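# Bend a rod into an upright arch spanning two sockets

## Task

Shape the rod into a standing arch so that each of its two ends sits in a different socket of the board, and leave it that way without the robot holding it.

## Robot and tools

Robot: two arms, left_arm and right_arm, each with a parallel two-finger gripper and a wrist camera. In the scene frame the origin is at table-top height midway between the nominal bases, +x points out over the table, +y toward left_arm, +z up. The calibrated bases are left_arm at (-0.010, +0.367, +0.041) m and right_arm at (-0.001, -0.258, +0.046) m, both nearly unrotated. A gripper's fingers point along its own +z and open and close along its own y. The reported end_effector_position is the point between the pads, about 1 cm short of the fingertips. Printed positions and orientations may be off by a few centimetres, more when the arm reaches far.

Row layout, shared by execute_actions and move: one flat list of 14 numbers covering both arms, each in [-1, 1]. Order: dx, dy, dz, rx, ry, rz, opening for left_arm, then the same seven for right_arm. Both arms must be included even if only one should move. The six pose numbers are an offset, not a pose: they are measured from that arm's Hand target as it stood when the action or move began, along that Hand target's own axes (not the scene axes). Scale: 1.0 equals 0.6 m for dx, dy, dz and 180 degrees for rx, ry, rz, which together form a single rotation vector. Sending zeros for all six re-requests the current Hand target; repeating a nonzero offset in a new call moves further. Opening is absolute, not an offset: +1 fully open (0.093 m), -1 closed. A zero opening is a real command (half open), so to keep a grip unchanged, resend its present value.

execute_actions(actions, cameras): actions is a list of actions; each action is a table of up to 15 rows, one per 1/30 s step, and a short table repeats its last row to fill 15 steps. Every row in an action counts from the action's start pose. Cameras: list of names, ["all"], or []; images arrive by default only when actions is empty. An empty list is a cheap way to look and to see the full state.

move(target, speed, blend, opening_speed, grip_force, blocking, cameras): drives each gripper on a straight line toward the offset in target (one 14-number row, or a list of up to 15 rows, all counted from the same starting Hand targets). speed is m/s, 0.002 to 2.9, default 0.25 (rotation up to twice that in rad/s), one value or one per target. blend, in metres, rounds corners of a list; 0 stops at each point. opening_speed is the finger rate on the -1..+1 scale per second, at least 0.2. grip_force is newtons per pad, 10 to 50, one value or one per arm; it persists, and lower values close slowly. blocking=false returns after about 0.5 s while motion continues. The whole path is capped at 10 s. Paths do not avoid obstacles or the other arm; faster moves hit harder and overshoot more, and targets placed beyond a contact press harder. Avoid routing a gripper close to its own base. The result adds a move: line giving the ending (done, off_target, moving, held, fault) and any limits (paced means the pose was clipped, held means a check withheld steps).

wait(seconds 0..10): let time pass holding commands or let a running move go on. stop(): brakes the running move. zoom_image(camera, region [x0, y0, x1, y1] in pixels, at most 504 by 504): close-up of the newest image; cameras are cam_head_left, cam_head_right, cam_high, cam_low, cam_left_wrist, cam_right_wrist, all 896x504. read_manual(section): licence texts only. finished_scene(scene): ends the scene for good; check the arch first, and after ending scene 1 issue no further call in that reply.

Reading results: Hand target is the last commanded pose after clipping; the gripper often rests short of it, and the next command asks again, so send the remaining gap as an offset if needed. The controller limits commanded orientation to 40 degrees from the measured one per step. Friction and weight can leave the hand low, short or tilted, and tiny moves may misfire; check position and orientation after each move. grip_measured is the finger motor on the -1..+1 scale: pads meet near -0.94, and each millimetre of object width adds about 0.0208; a reading may be up to 0.02 high. For a firm hold send about 0.24 below the width's reading and keep sending it; release with a value well above it. Joint positions end with the finger opening in metres. Joint torques include gravity, have offsets and noise, and joints 1 to 3 wrap at ±28 N m. Joint velocities may print as within noise.

Cautions: nothing may fall off the table or be left off it. Do not drop the rod, release it while it moves, slam into things or push hard. Arms must not touch or press each other, and no gripper should close on the other's fingers. Avoid strain on a wrist camera cable. Heat rises from holding loads, stretched poses and pushing at unreachable targets; MOTOR HOT appears at 75 °C, a fault folds the arm at 90 °C. Objects may get small random pushes. Smooth, quick, low-effort motion is preferred.

Each tool is called after "Call:" by a JSON object that holds its "api" and its "payload", one argument or row to a line.

## Session

Call:
{"api": "execute_actions", "payload": {
  "actions": []
}}

Scene clock: 0.00 s.
left_arm: end_effector_position=(+0.3610, +0.3733, +0.0989) grip_measured=+1.000 end_effector_quat_wxyz=(+0.524, -0.004, +0.852, +0.021) | right_arm: end_effector_position=(+0.3773, -0.3003, +0.1329) grip_measured=+1.000 end_effector_quat_wxyz=(+0.589, +0.091, +0.803, -0.017)
Joint positions: left_arm=[0.001 1.553 0.331 0.754 -0.041 0.016 0.093] | right_arm=[-0.101 1.575 0.301 0.964 0.049 0.1 0.093]
Joint velocities: within noise
Joint torques (N m): no reading
Motor temperatures (°C): left_arm=[31 35 38 33 28 30 29] | right_arm=[29 34 35 35 30 31 29]
Heat: left arm: 38 °C; right arm: 35 °C.
Hand target: left_arm +0.3667, +0.3733, +0.1100; +0.539, -0.004, +0.842, +0.021 | right_arm +0.3811, -0.3007, +0.1425; +0.602, +0.090, +0.793, -0.017
Tool commands: left_gripper/opening=+1.0 right_gripper/opening=+1.0

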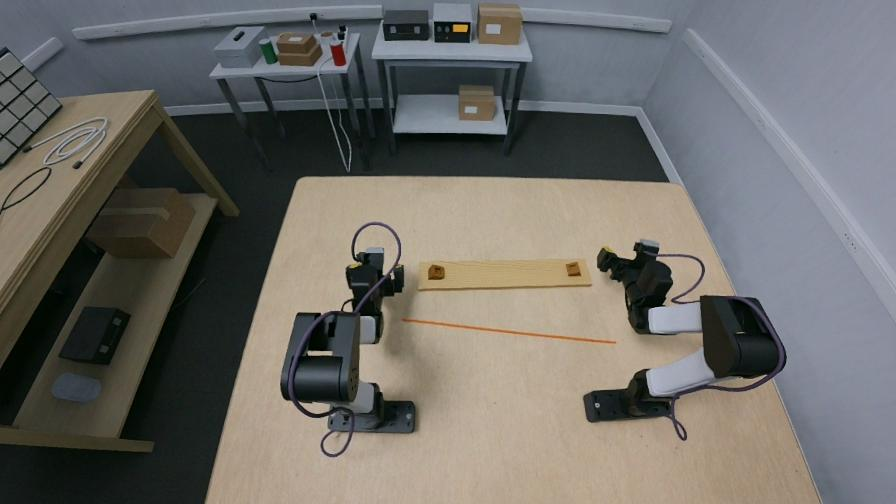

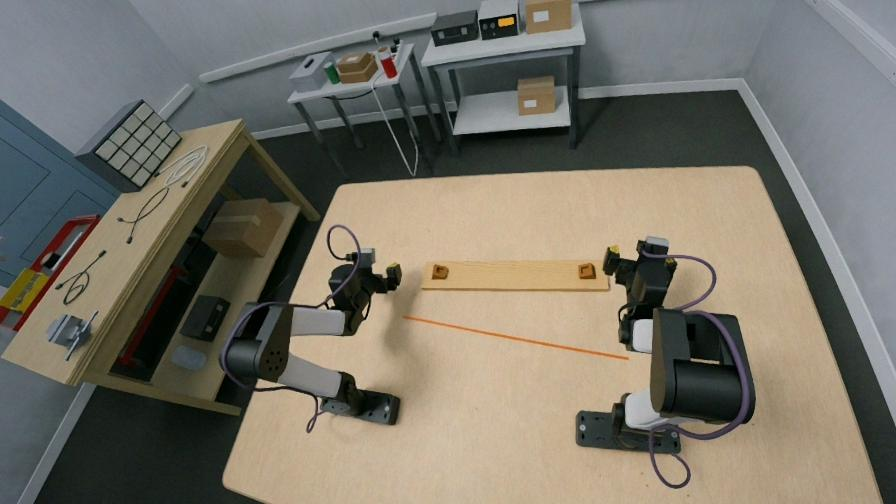

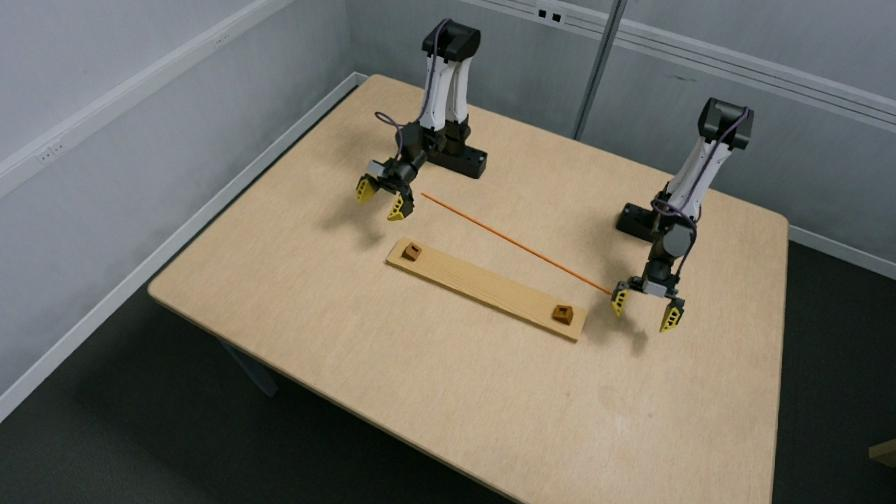

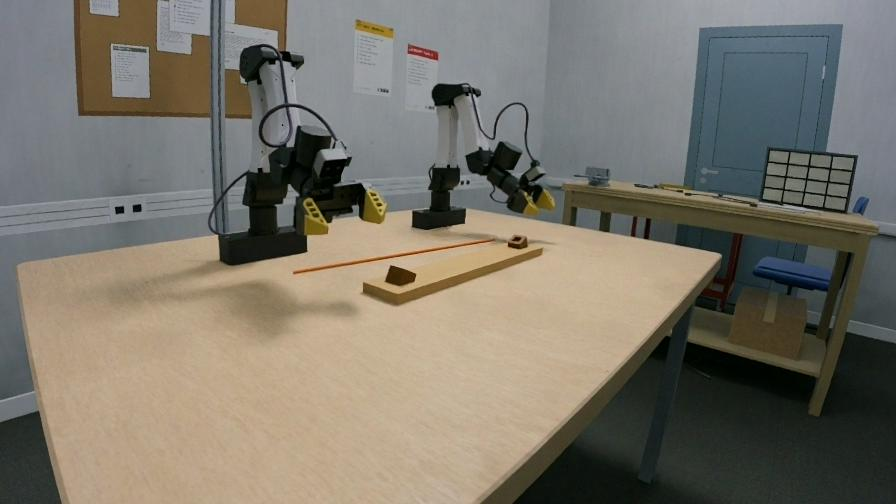

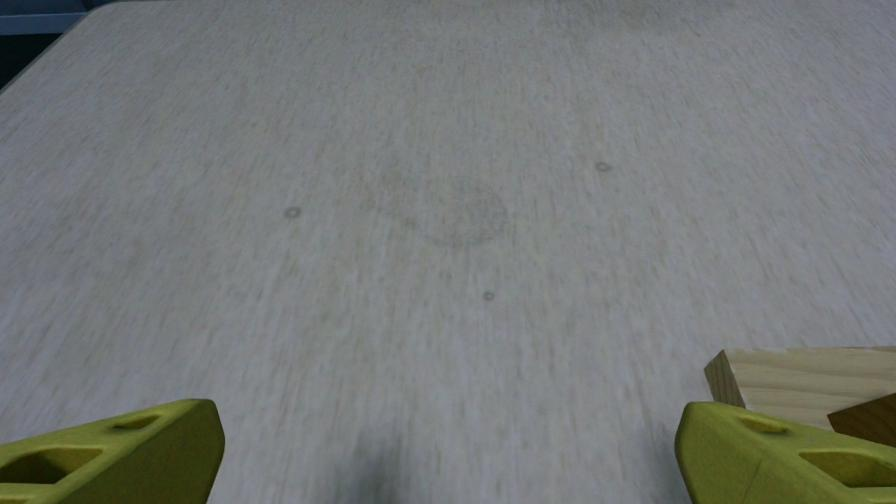

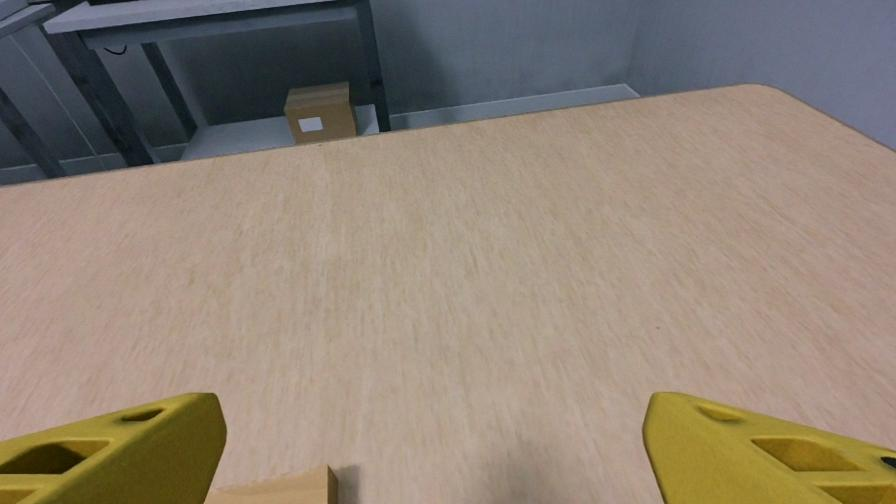

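Call:
{"api": "zoom_image", "payload": {
  "camera": "cam_high",
  "region": [380, 230, 480, 290]
}}

Call:
{"api": "zoom_image", "payload": {
  "camera": "cam_high",
  "region": [510, 280, 610, 340]
}}

Call:
{"api": "zoom_image", "payload": {
  "camera": "cam_low",
  "region": [280, 220, 560, 320]
}}

Call:
{"api": "zoom_image", "payload": {
  "camera": "cam_head_left",
  "region": [400, 240, 640, 360]
}}

Scaled by 5.040 from the camera's 896x504 image, which has a finer 1280x720 frame.

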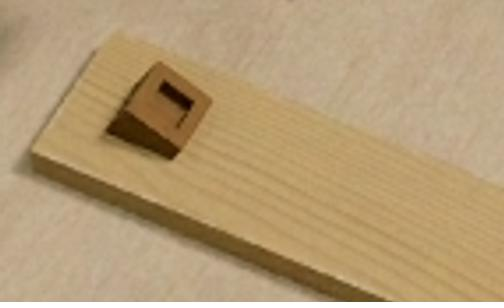

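Scaled by 5.040 from the camera's 896x504 image, which has a finer 1280x720 frame.

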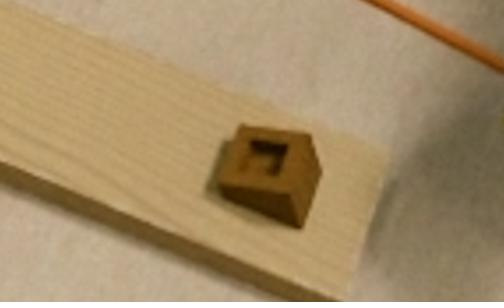

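Scaled by 1.800 from the camera's 896x504 image, which has a finer 1280x720 frame.

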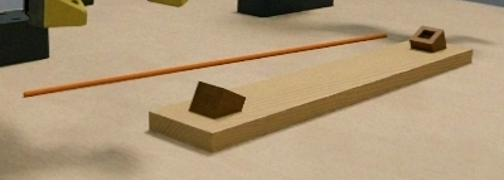

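Scaled by 2.100 from the camera's 896x504 image, which has a finer 1280x720 frame.

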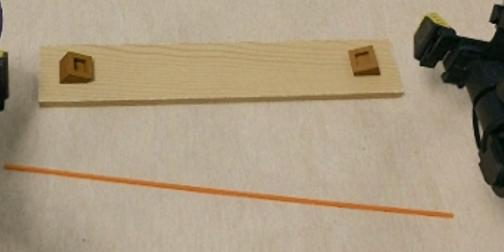

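Call:
{"api": "move", "payload": {
  "target": [0.067,-0.155,-0.184,0.293,0.271,0.442,1,0.102,0.045,-0.209,-0.337,0.319,-0.481,1],
  "cameras": ["all"]
}}

Scene clock: 40.00 s.
left_arm: end_effector_position=(+0.2442, +0.2794, +0.1092) grip_measured=+1.000 end_effector_quat_wxyz=(-0.008, +0.699, +0.715, -0.008) | right_arm: end_effector_position=(+0.2450, -0.2500, +0.1140) grip_measured=+1.000 end_effector_quat_wxyz=(-0.001, +0.699, -0.715, -0.006)
Joint positions: left_arm=[-0.325 1.612 1.106 -1.085 0.007 1.223 0.093] | right_arm=[0.014 1.514 1.006 -1.07 -0.01 -1.523 0.093]
Joint torques (N m): left_arm=[-0.66 -5.19 8.32 0.26 -0.05 0.23] | right_arm=[0.14 -4.04 7.77 0.28 0 -0.18]
Motor temperatures (°C): left_arm=[31 37 41 39 28 30 29] | right_arm=[29 36 39 47 30 31 29]
Heat: left arm: 41 °C; right arm: 47 °C.
Hand target: left_arm +0.2525, +0.2766, +0.1166; +0.001, +0.706, +0.708, +0.000 | right_arm +0.2503, -0.2497, +0.1206; +0.000, +0.707, -0.708, +0.000
Off the commanded pose: left_arm 0.011 m, 2 deg | right_arm 0.008 m, 1 deg.
move: off_target (left_arm)

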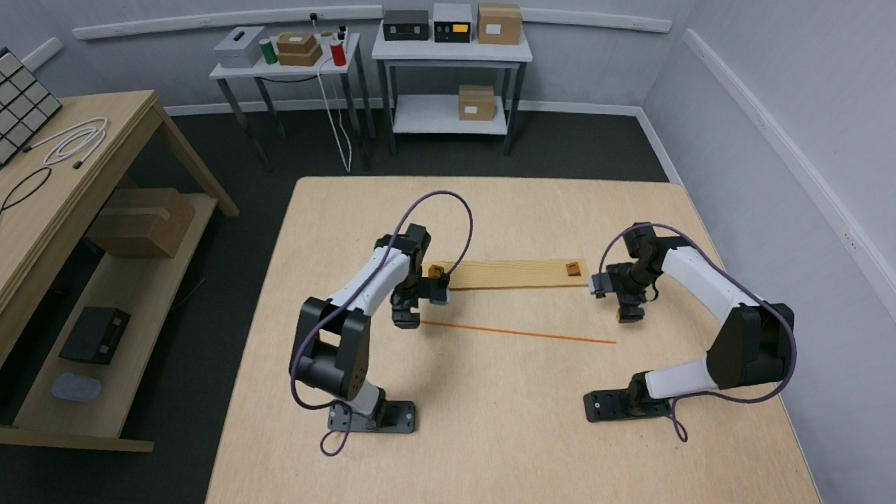

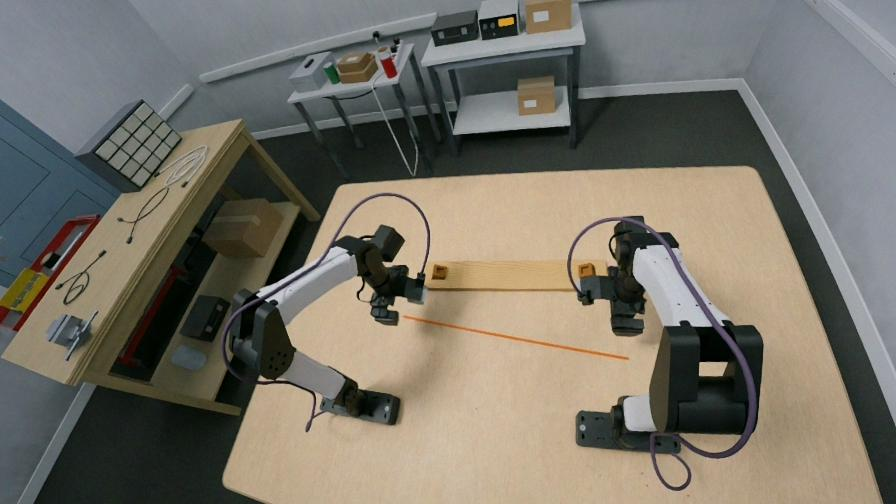

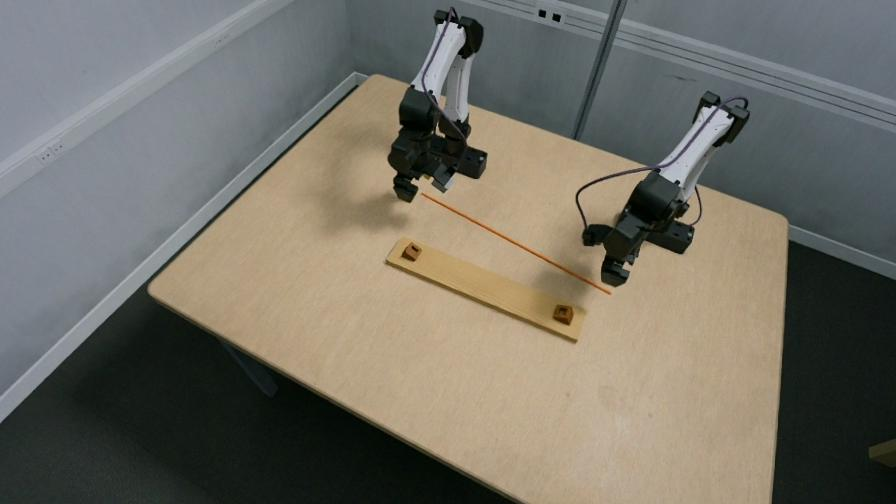

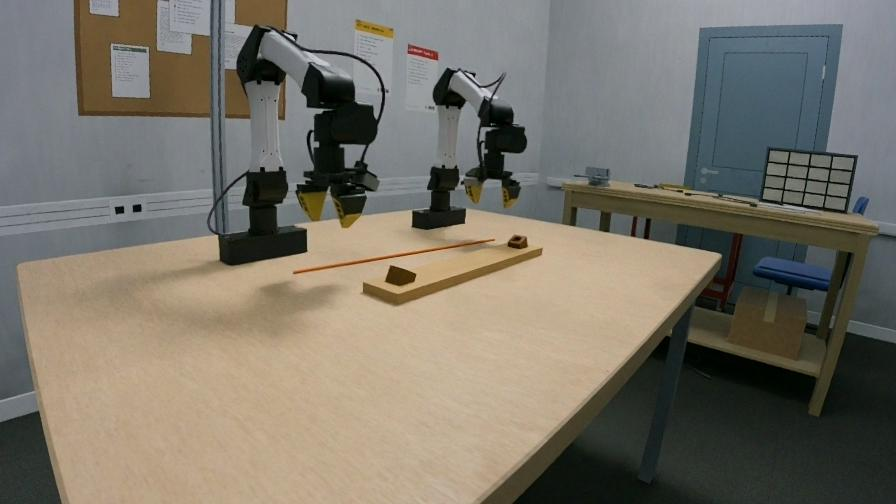

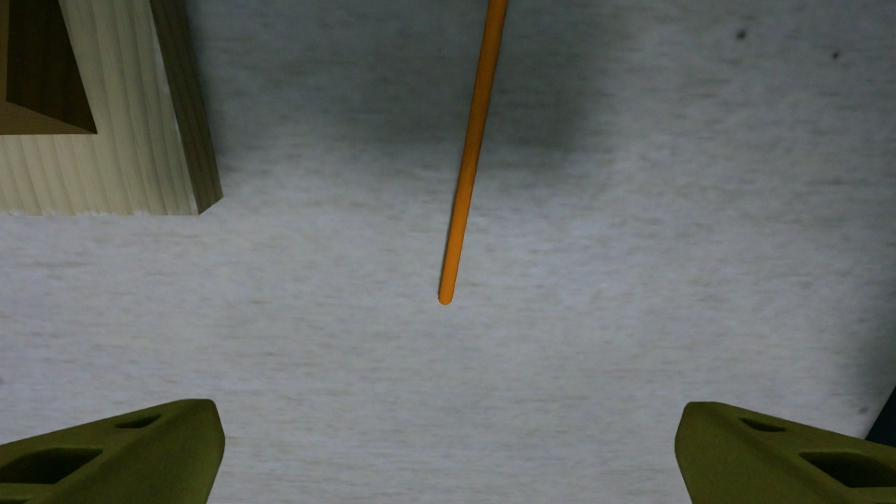

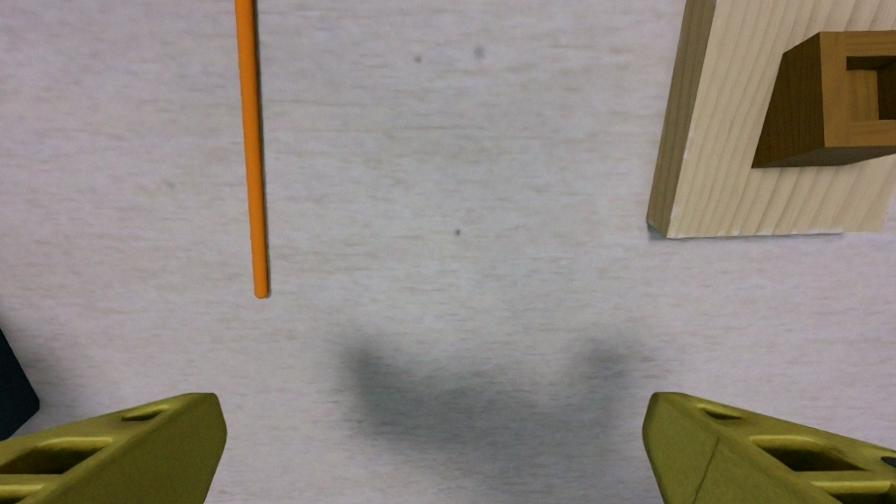

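Call:
{"api": "move", "payload": {
  "target": [-0.111,0.2125,-0.055,0,0,0,1,-0.0917,-0.2,-0.05,0,0,0,1],
  "cameras": ["cam_left_wrist","cam_right_wrist"]
}}

Call:
{"api": "zoom_image", "payload": {
  "camera": "cam_right_wrist",
  "region": [320, 150, 600, 310]
}}

Call:
{"api": "zoom_image", "payload": {
  "camera": "cam_left_wrist",
  "region": [320, 150, 600, 310]
}}

Scene clock: 65.53 s.
left_arm: end_effector_position=(+0.3748, +0.2135, +0.1429) grip_measured=+1.000 end_effector_quat_wxyz=(-0.008, +0.709, +0.705, -0.006) | right_arm: end_effector_position=(+0.3666, -0.1964, +0.1449) grip_measured=+1.000 end_effector_quat_wxyz=(+0.001, +0.708, -0.706, -0.005)
Joint positions: left_arm=[-0.375 2.163 1.971 -1.398 0.005 1.2 0.093] | right_arm=[0.151 1.971 1.669 -1.276 -0.007 -1.411 0.093]
Joint torques (N m): left_arm=[-0.7 -9.35 8.49 0.24 -0.05 -0.02] | right_arm=[-0.03 -7.41 7.92 0.28 -0.07 0.06]
Motor temperatures (°C): left_arm=[31 38 43 35 28 30 29] | right_arm=[29 36 43 39 30 31 29]
Heat: left arm: 43 °C; right arm: 43 °C.
Hand target: left_arm +0.3801, +0.2103, +0.1498; +0.001, +0.706, +0.708, +0.000 | right_arm +0.3704, -0.1950, +0.1507; +0.000, +0.706, -0.708, +0.000
Off the commanded pose: left_arm 0.009 m, 1 deg | right_arm 0.007 m, 1 deg.
move: done
Images, in order (width x height): cam_left_wrist 896x504, cam_right_wrist 896x504.

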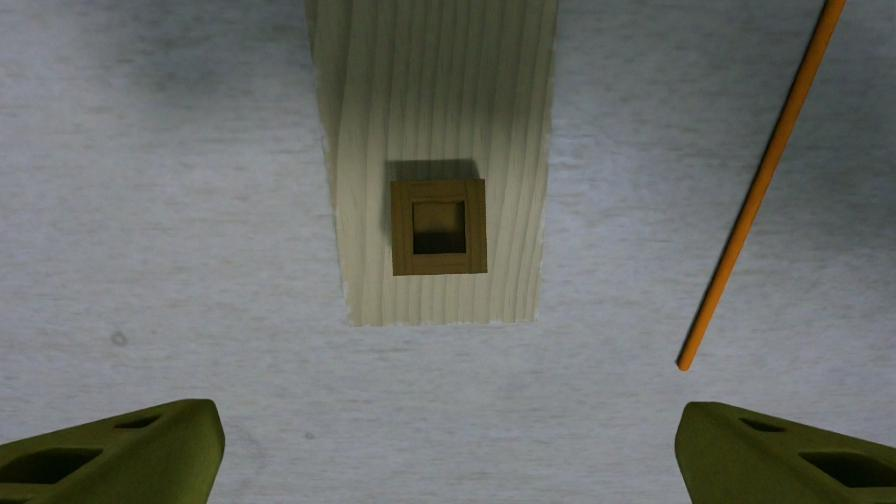

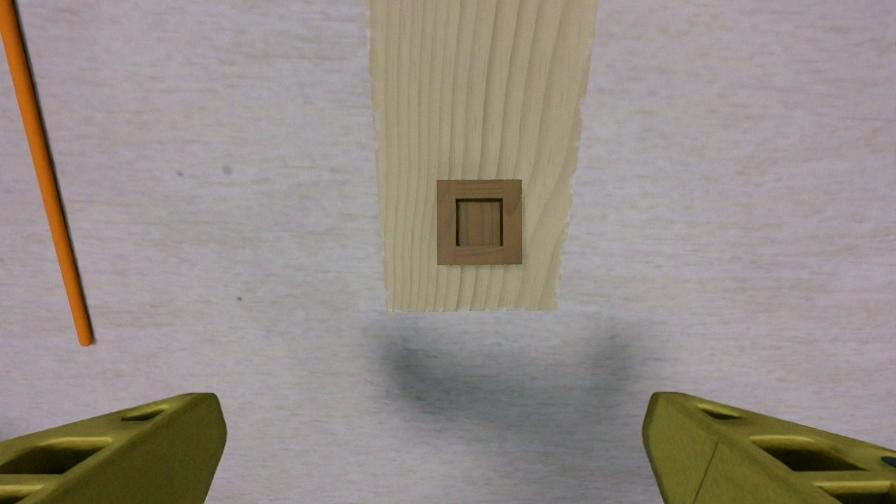

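Scaled by 1.800 from the camera's 896x504 image, which has a finer 1280x720 frame.

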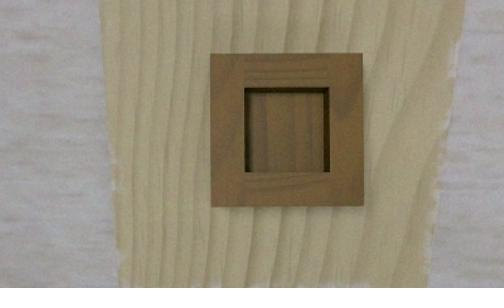

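Scaled by 1.800 from the camera's 896x504 image, which has a finer 1280x720 frame.

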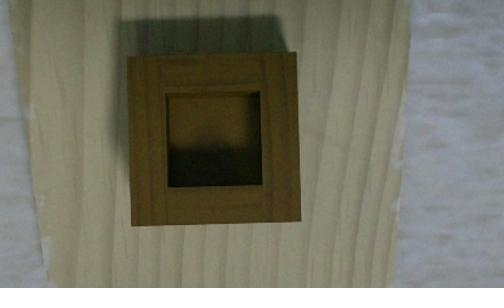

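Call:
{"api": "move", "payload": {
  "target": [0.0167,-0.228,0.108,0,0,0.0414,-0.2,-0.005,0.3,0.11,0,0,0.0414,-0.2],
  "cameras": ["cam_left_wrist","cam_right_wrist"]
}}

Scene clock: 93.93 s.
left_arm: end_effector_position=(+0.2411, +0.2216, +0.0789) grip_measured=-0.198 end_effector_quat_wxyz=(-0.017, +0.754, +0.657, -0.008) | right_arm: end_effector_position=(+0.1878, -0.1932, +0.0844) grip_measured=-0.198 end_effector_quat_wxyz=(-0.011, -0.660, +0.751, +0.008)
Joint positions: left_arm=[-0.519 1.742 1.124 -0.99 0.005 1.187 0.036] | right_arm=[0.313 1.387 0.772 -0.983 -0.007 -1.117 0.036]
Joint torques (N m): left_arm=[-0.61 -8.98 4.3 0.48 -0.05 -0.02] | right_arm=[0.24 -4.64 4.21 0.65 -0.07 0.02]
Heat: left arm: 44 °C; right arm: 44 °C.
Hand target: left_arm +0.2433, +0.2200, +0.0849; +0.001, +0.751, +0.661, +0.000 | right_arm +0.1905, -0.1916, +0.0847; +0.000, -0.659, +0.752, +0.000
Off the commanded pose: left_arm 0.007 m, 2 deg | right_arm 0.003 m, 2 deg.
move: done
Images, in order (width x height): cam_left_wrist 896x504, cam_right_wrist 896x504.

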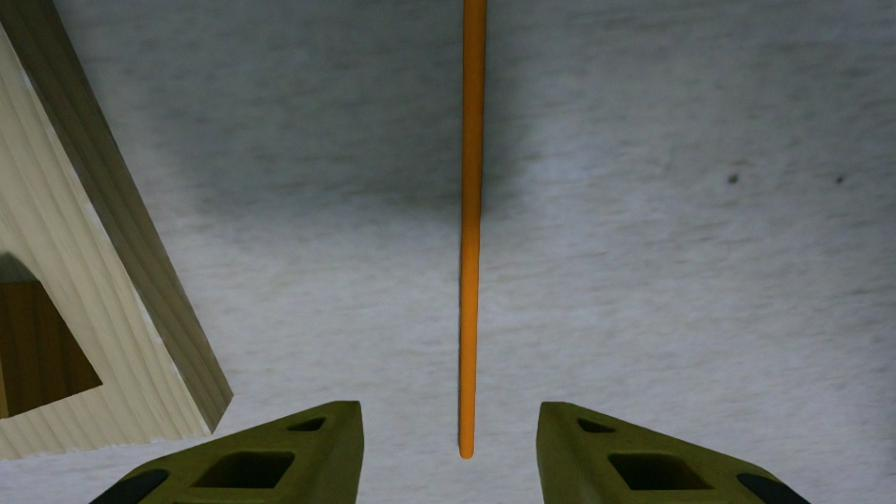

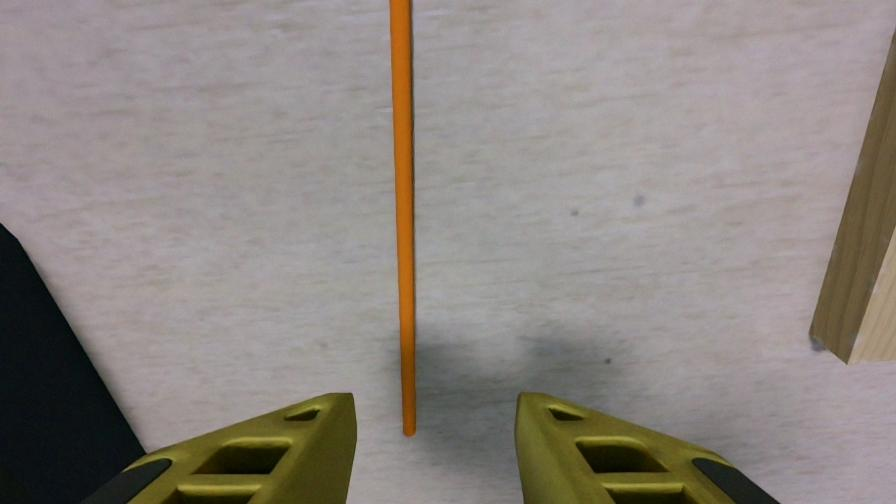

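Call:
{"api": "move", "payload": {
  "target": [0.003,-0.0117,0.105,0,0,0,-0.2,-0.013,0.0217,0.108,0,0,0,-0.2],
  "cameras": ["cam_left_wrist","cam_right_wrist","cam_low"]
}}

Scene clock: 101.93 s.
left_arm: end_effector_position=(+0.2359, +0.2245, +0.0237) grip_measured=-0.198 end_effector_quat_wxyz=(-0.004, +0.753, +0.659, -0.004) | right_arm: end_effector_position=(+0.1777, -0.1832, +0.0228) grip_measured=-0.198 end_effector_quat_wxyz=(-0.003, -0.660, +0.752, +0.004)
Joint positions: left_arm=[-0.519 1.801 0.949 -0.727 0.005 1.183 0.036] | right_arm=[0.379 1.491 0.576 -0.665 -0.006 -1.05 0.036]
Joint torques (N m): left_arm=[-0.99 -6.28 4.15 0.55 -0.04 -0.02] | right_arm=[0.24 -3.15 3.62 0.74 -0.07 0.06]
Motor temperatures (°C): left_arm=[30 43 43 33 27 30 29] | right_arm=[29 39 43 37 30 31 29]
Heat: left arm: 43 °C; right arm: 43 °C.
Hand target: left_arm +0.2365, +0.2227, +0.0218; +0.001, +0.751, +0.661, +0.000 | right_arm +0.1787, -0.1821, +0.0199; +0.000, -0.659, +0.752, +0.000
Off the commanded pose: left_arm 0.003 m, 1 deg | right_arm 0.003 m, 1 deg.
move: done
Images, in order (width x height): cam_low 896x504, cam_left_wrist 896x504, cam_right_wrist 896x504.

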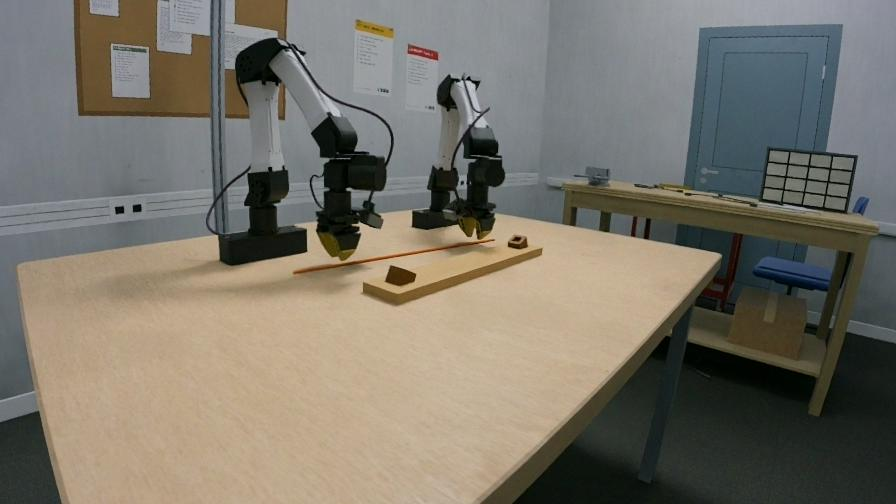

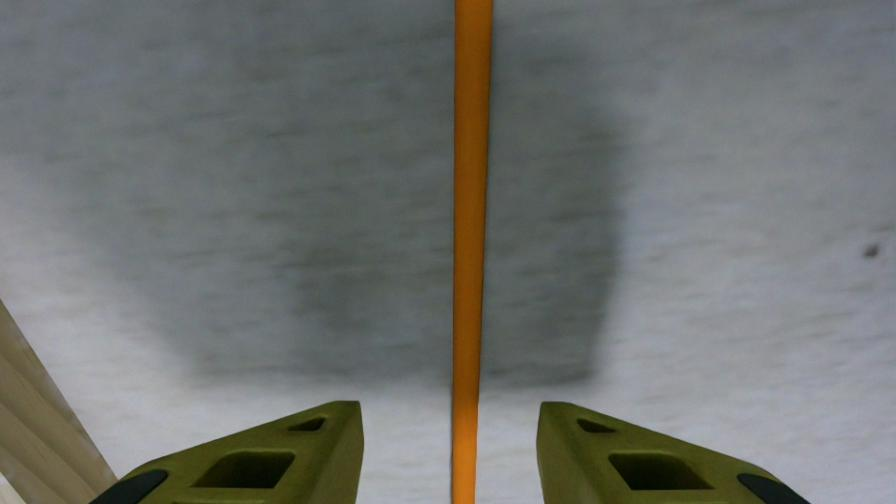

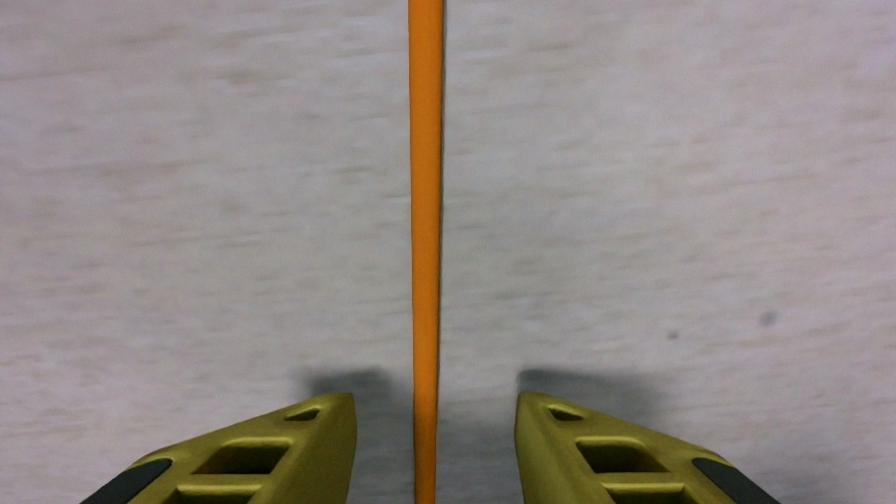

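Call:
{"api": "move", "payload": {
  "target": [0,-0.0045,0.018,0,0,0,-0.2,0,0.0035,0.016,0,0,0,-0.2],
  "speed": 0.1,
  "cameras": ["cam_left_wrist","cam_right_wrist"]
}}

Call:
{"api": "move", "payload": {
  "target": [0,0,0,0,0,0,-1,0,0,0,0,0,0,-1],
  "opening_speed": 0.8,
  "cameras": ["cam_left_wrist","cam_right_wrist"]
}}

Scene clock: 108.07 s.
left_arm: end_effector_position=(+0.2339, +0.2241, +0.0138) grip_measured=-0.198 end_effector_quat_wxyz=(-0.002, +0.753, +0.658, -0.003) | right_arm: end_effector_position=(+0.1756, -0.1829, +0.0131) grip_measured=-0.198 end_effector_quat_wxyz=(-0.003, -0.660, +0.751, +0.004)
Joint positions: left_arm=[-0.524 1.817 0.921 -0.68 0.005 1.18 0.036] | right_arm=[0.385 1.517 0.549 -0.612 -0.006 -1.045 0.036]
Joint torques (N m): left_arm=[-0.85 -6.12 3.9 0.54 -0.04 -0.02] | right_arm=[0.24 -3.22 3.48 0.73 -0.06 0.06]
Heat: left arm: 43 °C; right arm: 42 °C.
Hand target: left_arm +0.2339, +0.2231, +0.0110; +0.000, +0.751, +0.661, +0.000 | right_arm +0.1766, -0.1818, +0.0103; +0.001, -0.659, +0.752, +0.000
Off the commanded pose: left_arm 0.003 m, 1 deg | right_arm 0.003 m, 1 deg.
move: done
Images, in order (width x height): cam_left_wrist 896x504, cam_right_wrist 896x504.

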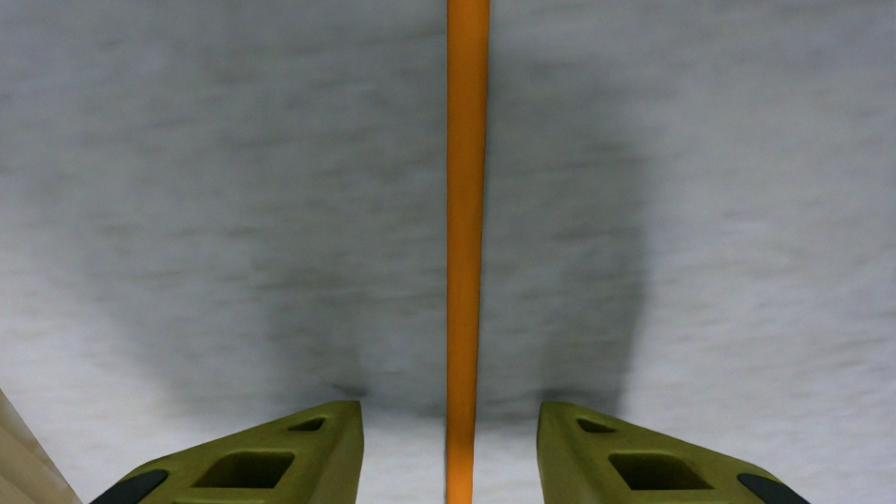

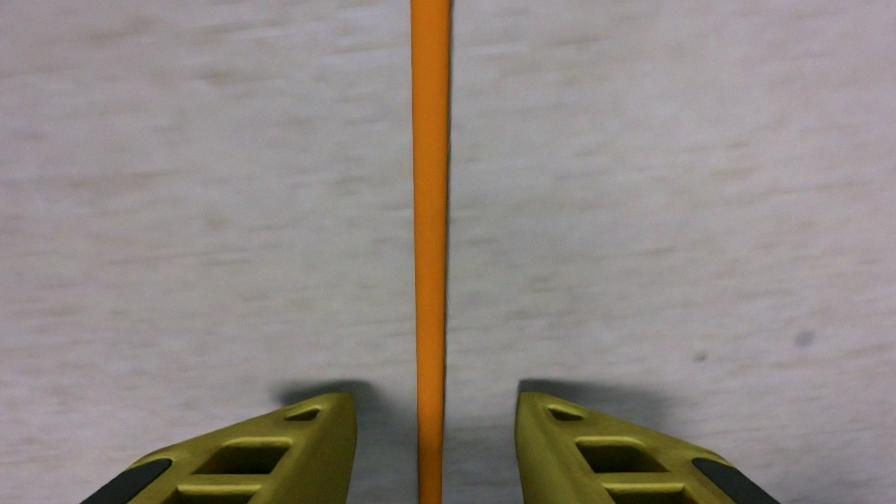

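Scene clock: 109.27 s.
left_arm: end_effector_position=(+0.2340, +0.2240, +0.0138) grip_measured=-0.987 end_effector_quat_wxyz=(-0.002, +0.753, +0.658, -0.003) | right_arm: end_effector_position=(+0.1757, -0.1828, +0.0131) grip_measured=-0.982 end_effector_quat_wxyz=(-0.003, -0.660, +0.752, +0.004)
Joint positions: left_arm=[-0.524 1.817 0.921 -0.679 0.005 1.179 0] | right_arm=[0.385 1.517 0.549 -0.612 -0.006 -1.045 0]
Joint torques (N m): left_arm=[-0.85 -6.13 3.89 0.56 -0.04 -0.01] | right_arm=[0.23 -3.18 3.49 0.73 -0.06 0.05]
Heat: left arm: 43 °C; right arm: 42 °C.
Hand target: left_arm +0.2339, +0.2230, +0.0110; +0.001, +0.751, +0.661, +0.000 | right_arm +0.1766, -0.1818, +0.0103; +0.000, -0.659, +0.752, +0.000
Off the commanded pose: left_arm 0.003 m, 1 deg | right_arm 0.003 m, 1 deg.
move: done
Images, in order (width x height): cam_left_wrist 896x504, cam_right_wrist 896x504.

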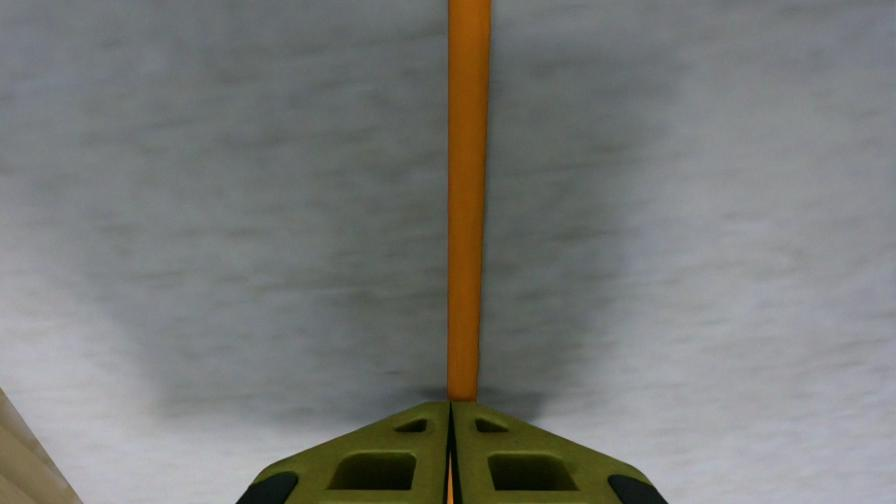

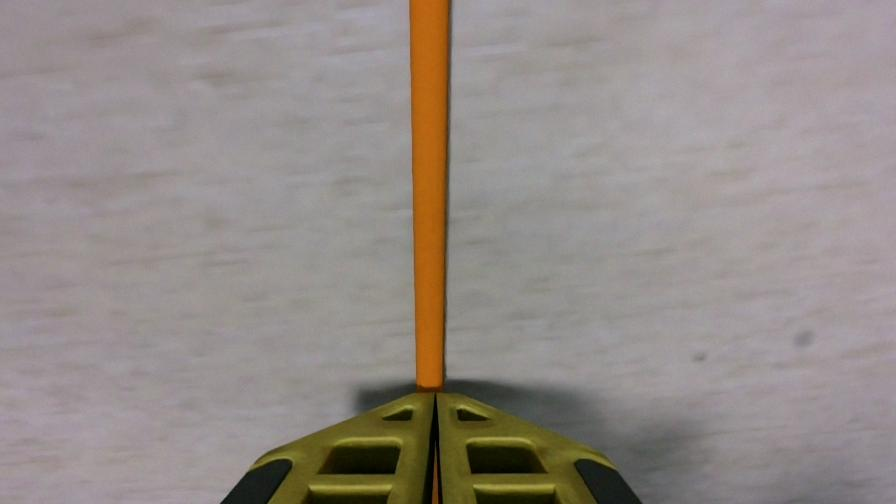

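Call:
{"api": "move", "payload": {
  "target": [
    [0,0,0,0,0,0,-0.6,0,0,0,0,0,0,-0.6],
    [0,0,0.0125,0,0,0,-0.6,0,0,0.012,0,0,0,-0.6]
  ],
  "speed": 0.04,
  "cameras": ["cam_left_wrist","cam_right_wrist"]
}}

Call:
{"api": "move", "payload": {
  "target": [0,0,0,0,0,0,-1,0,0,0,0,0,0,-1],
  "opening_speed": 0.6,
  "cameras": ["cam_left_wrist","cam_right_wrist"]
}}

Scene clock: 126.33 s.
left_arm: end_effector_position=(+0.2333, +0.2244, +0.0073) grip_measured=-0.602 end_effector_quat_wxyz=(-0.003, +0.753, +0.658, -0.004) | right_arm: end_effector_position=(+0.1755, -0.1829, +0.0058) grip_measured=-0.602 end_effector_quat_wxyz=(-0.003, -0.660, +0.752, +0.004)
Joint positions: left_arm=[-0.524 1.834 0.911 -0.656 0.005 1.179 0.016] | right_arm=[0.385 1.544 0.535 -0.571 -0.006 -1.045 0.016]
Joint torques (N m): left_arm=[-0.84 -5.93 3.7 0.64 -0.04 -0.01] | right_arm=[0.24 -3.29 3.36 0.72 -0.06 0.04]
Heat: left arm: 43 °C; right arm: 40 °C.
Hand target: left_arm +0.2339, +0.2230, +0.0035; +0.001, +0.751, +0.661, +0.000 | right_arm +0.1764, -0.1818, +0.0030; +0.000, -0.659, +0.752, +0.000
Off the commanded pose: left_arm 0.004 m, 1 deg | right_arm 0.003 m, 1 deg.
move: done
Images, in order (width x height): cam_left_wrist 896x504, cam_right_wrist 896x504.

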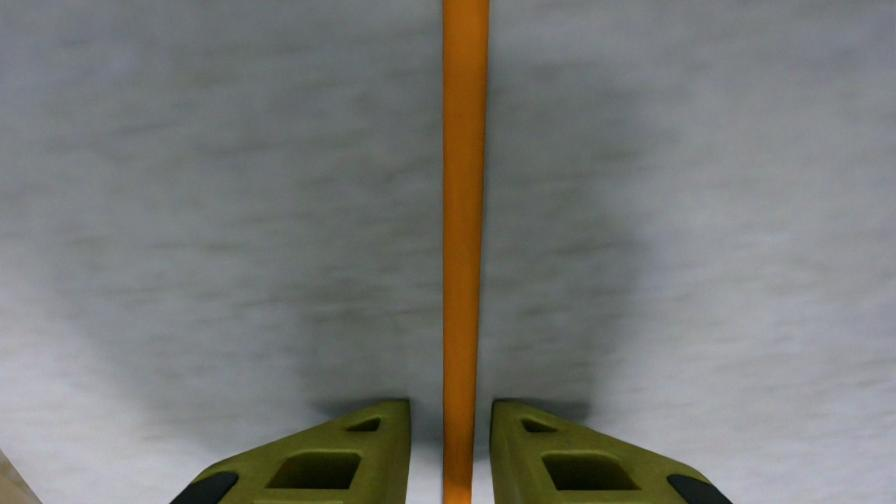

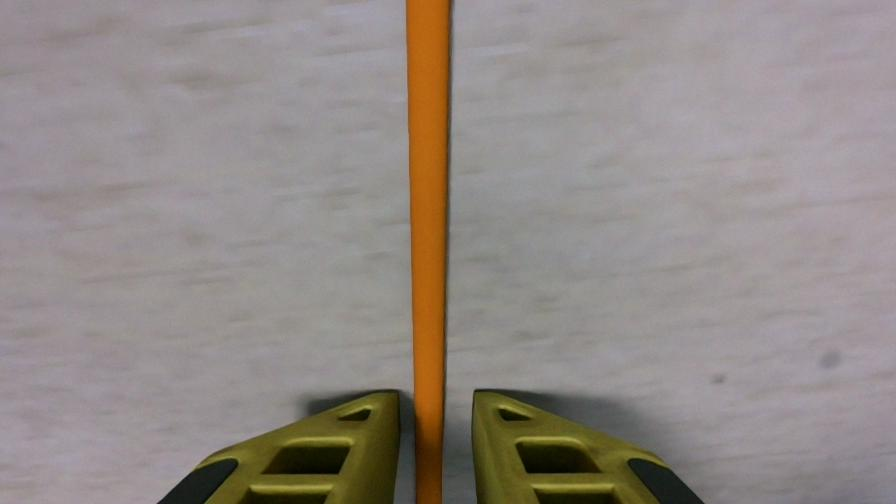

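Scene clock: 127.60 s.
left_arm: end_effector_position=(+0.2333, +0.2244, +0.0073) grip_measured=-0.974 end_effector_quat_wxyz=(-0.003, +0.753, +0.658, -0.004) | right_arm: end_effector_position=(+0.1757, -0.1828, +0.0058) grip_measured=-0.965 end_effector_quat_wxyz=(-0.003, -0.660, +0.752, +0.004)
Joint positions: left_arm=[-0.524 1.834 0.911 -0.656 0.005 1.178 0] | right_arm=[0.385 1.544 0.535 -0.571 -0.006 -1.045 0]
Joint torques (N m): left_arm=[-0.84 -5.93 3.7 0.64 -0.04 -0.01] | right_arm=[0.24 -3.28 3.36 0.73 -0.07 0.04]
Heat: left arm: 43 °C; right arm: 40 °C.
Hand target: left_arm +0.2339, +0.2230, +0.0035; +0.001, +0.751, +0.661, +0.000 | right_arm +0.1765, -0.1818, +0.0030; +0.000, -0.659, +0.752, +0.000
Off the commanded pose: left_arm 0.004 m, 1 deg | right_arm 0.003 m, 1 deg.
move: done
Images, in order (width x height): cam_left_wrist 896x504, cam_right_wrist 896x504.

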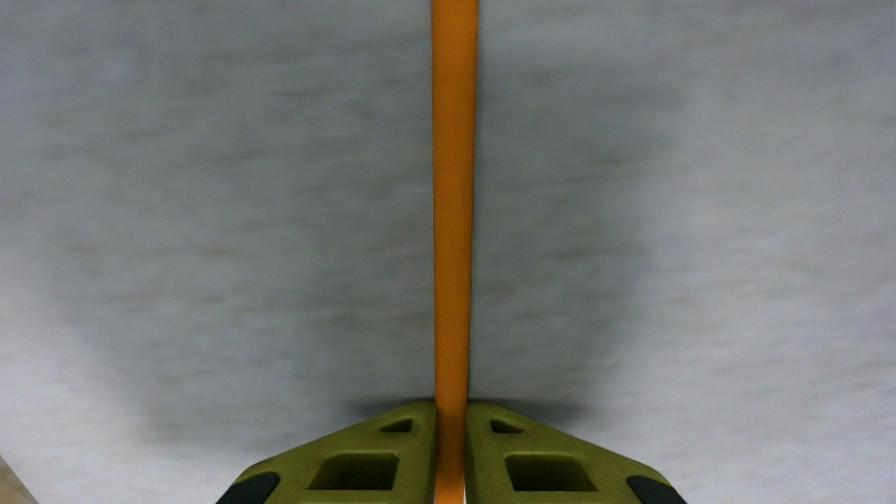

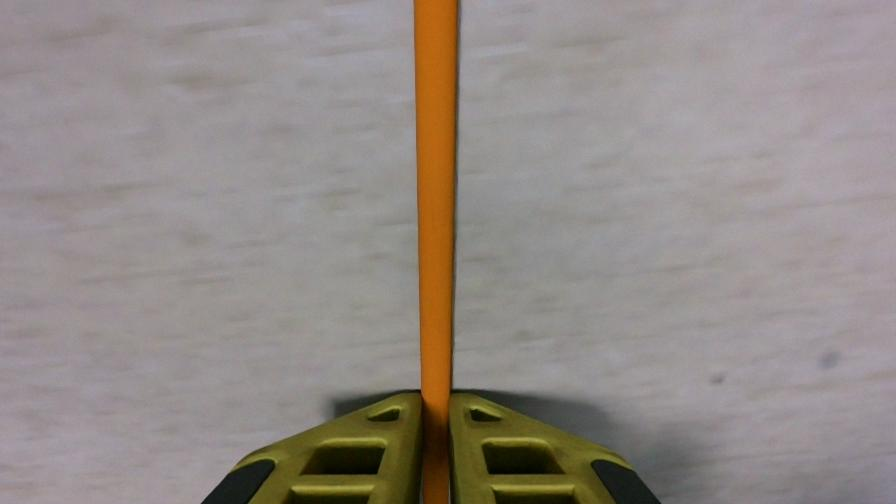

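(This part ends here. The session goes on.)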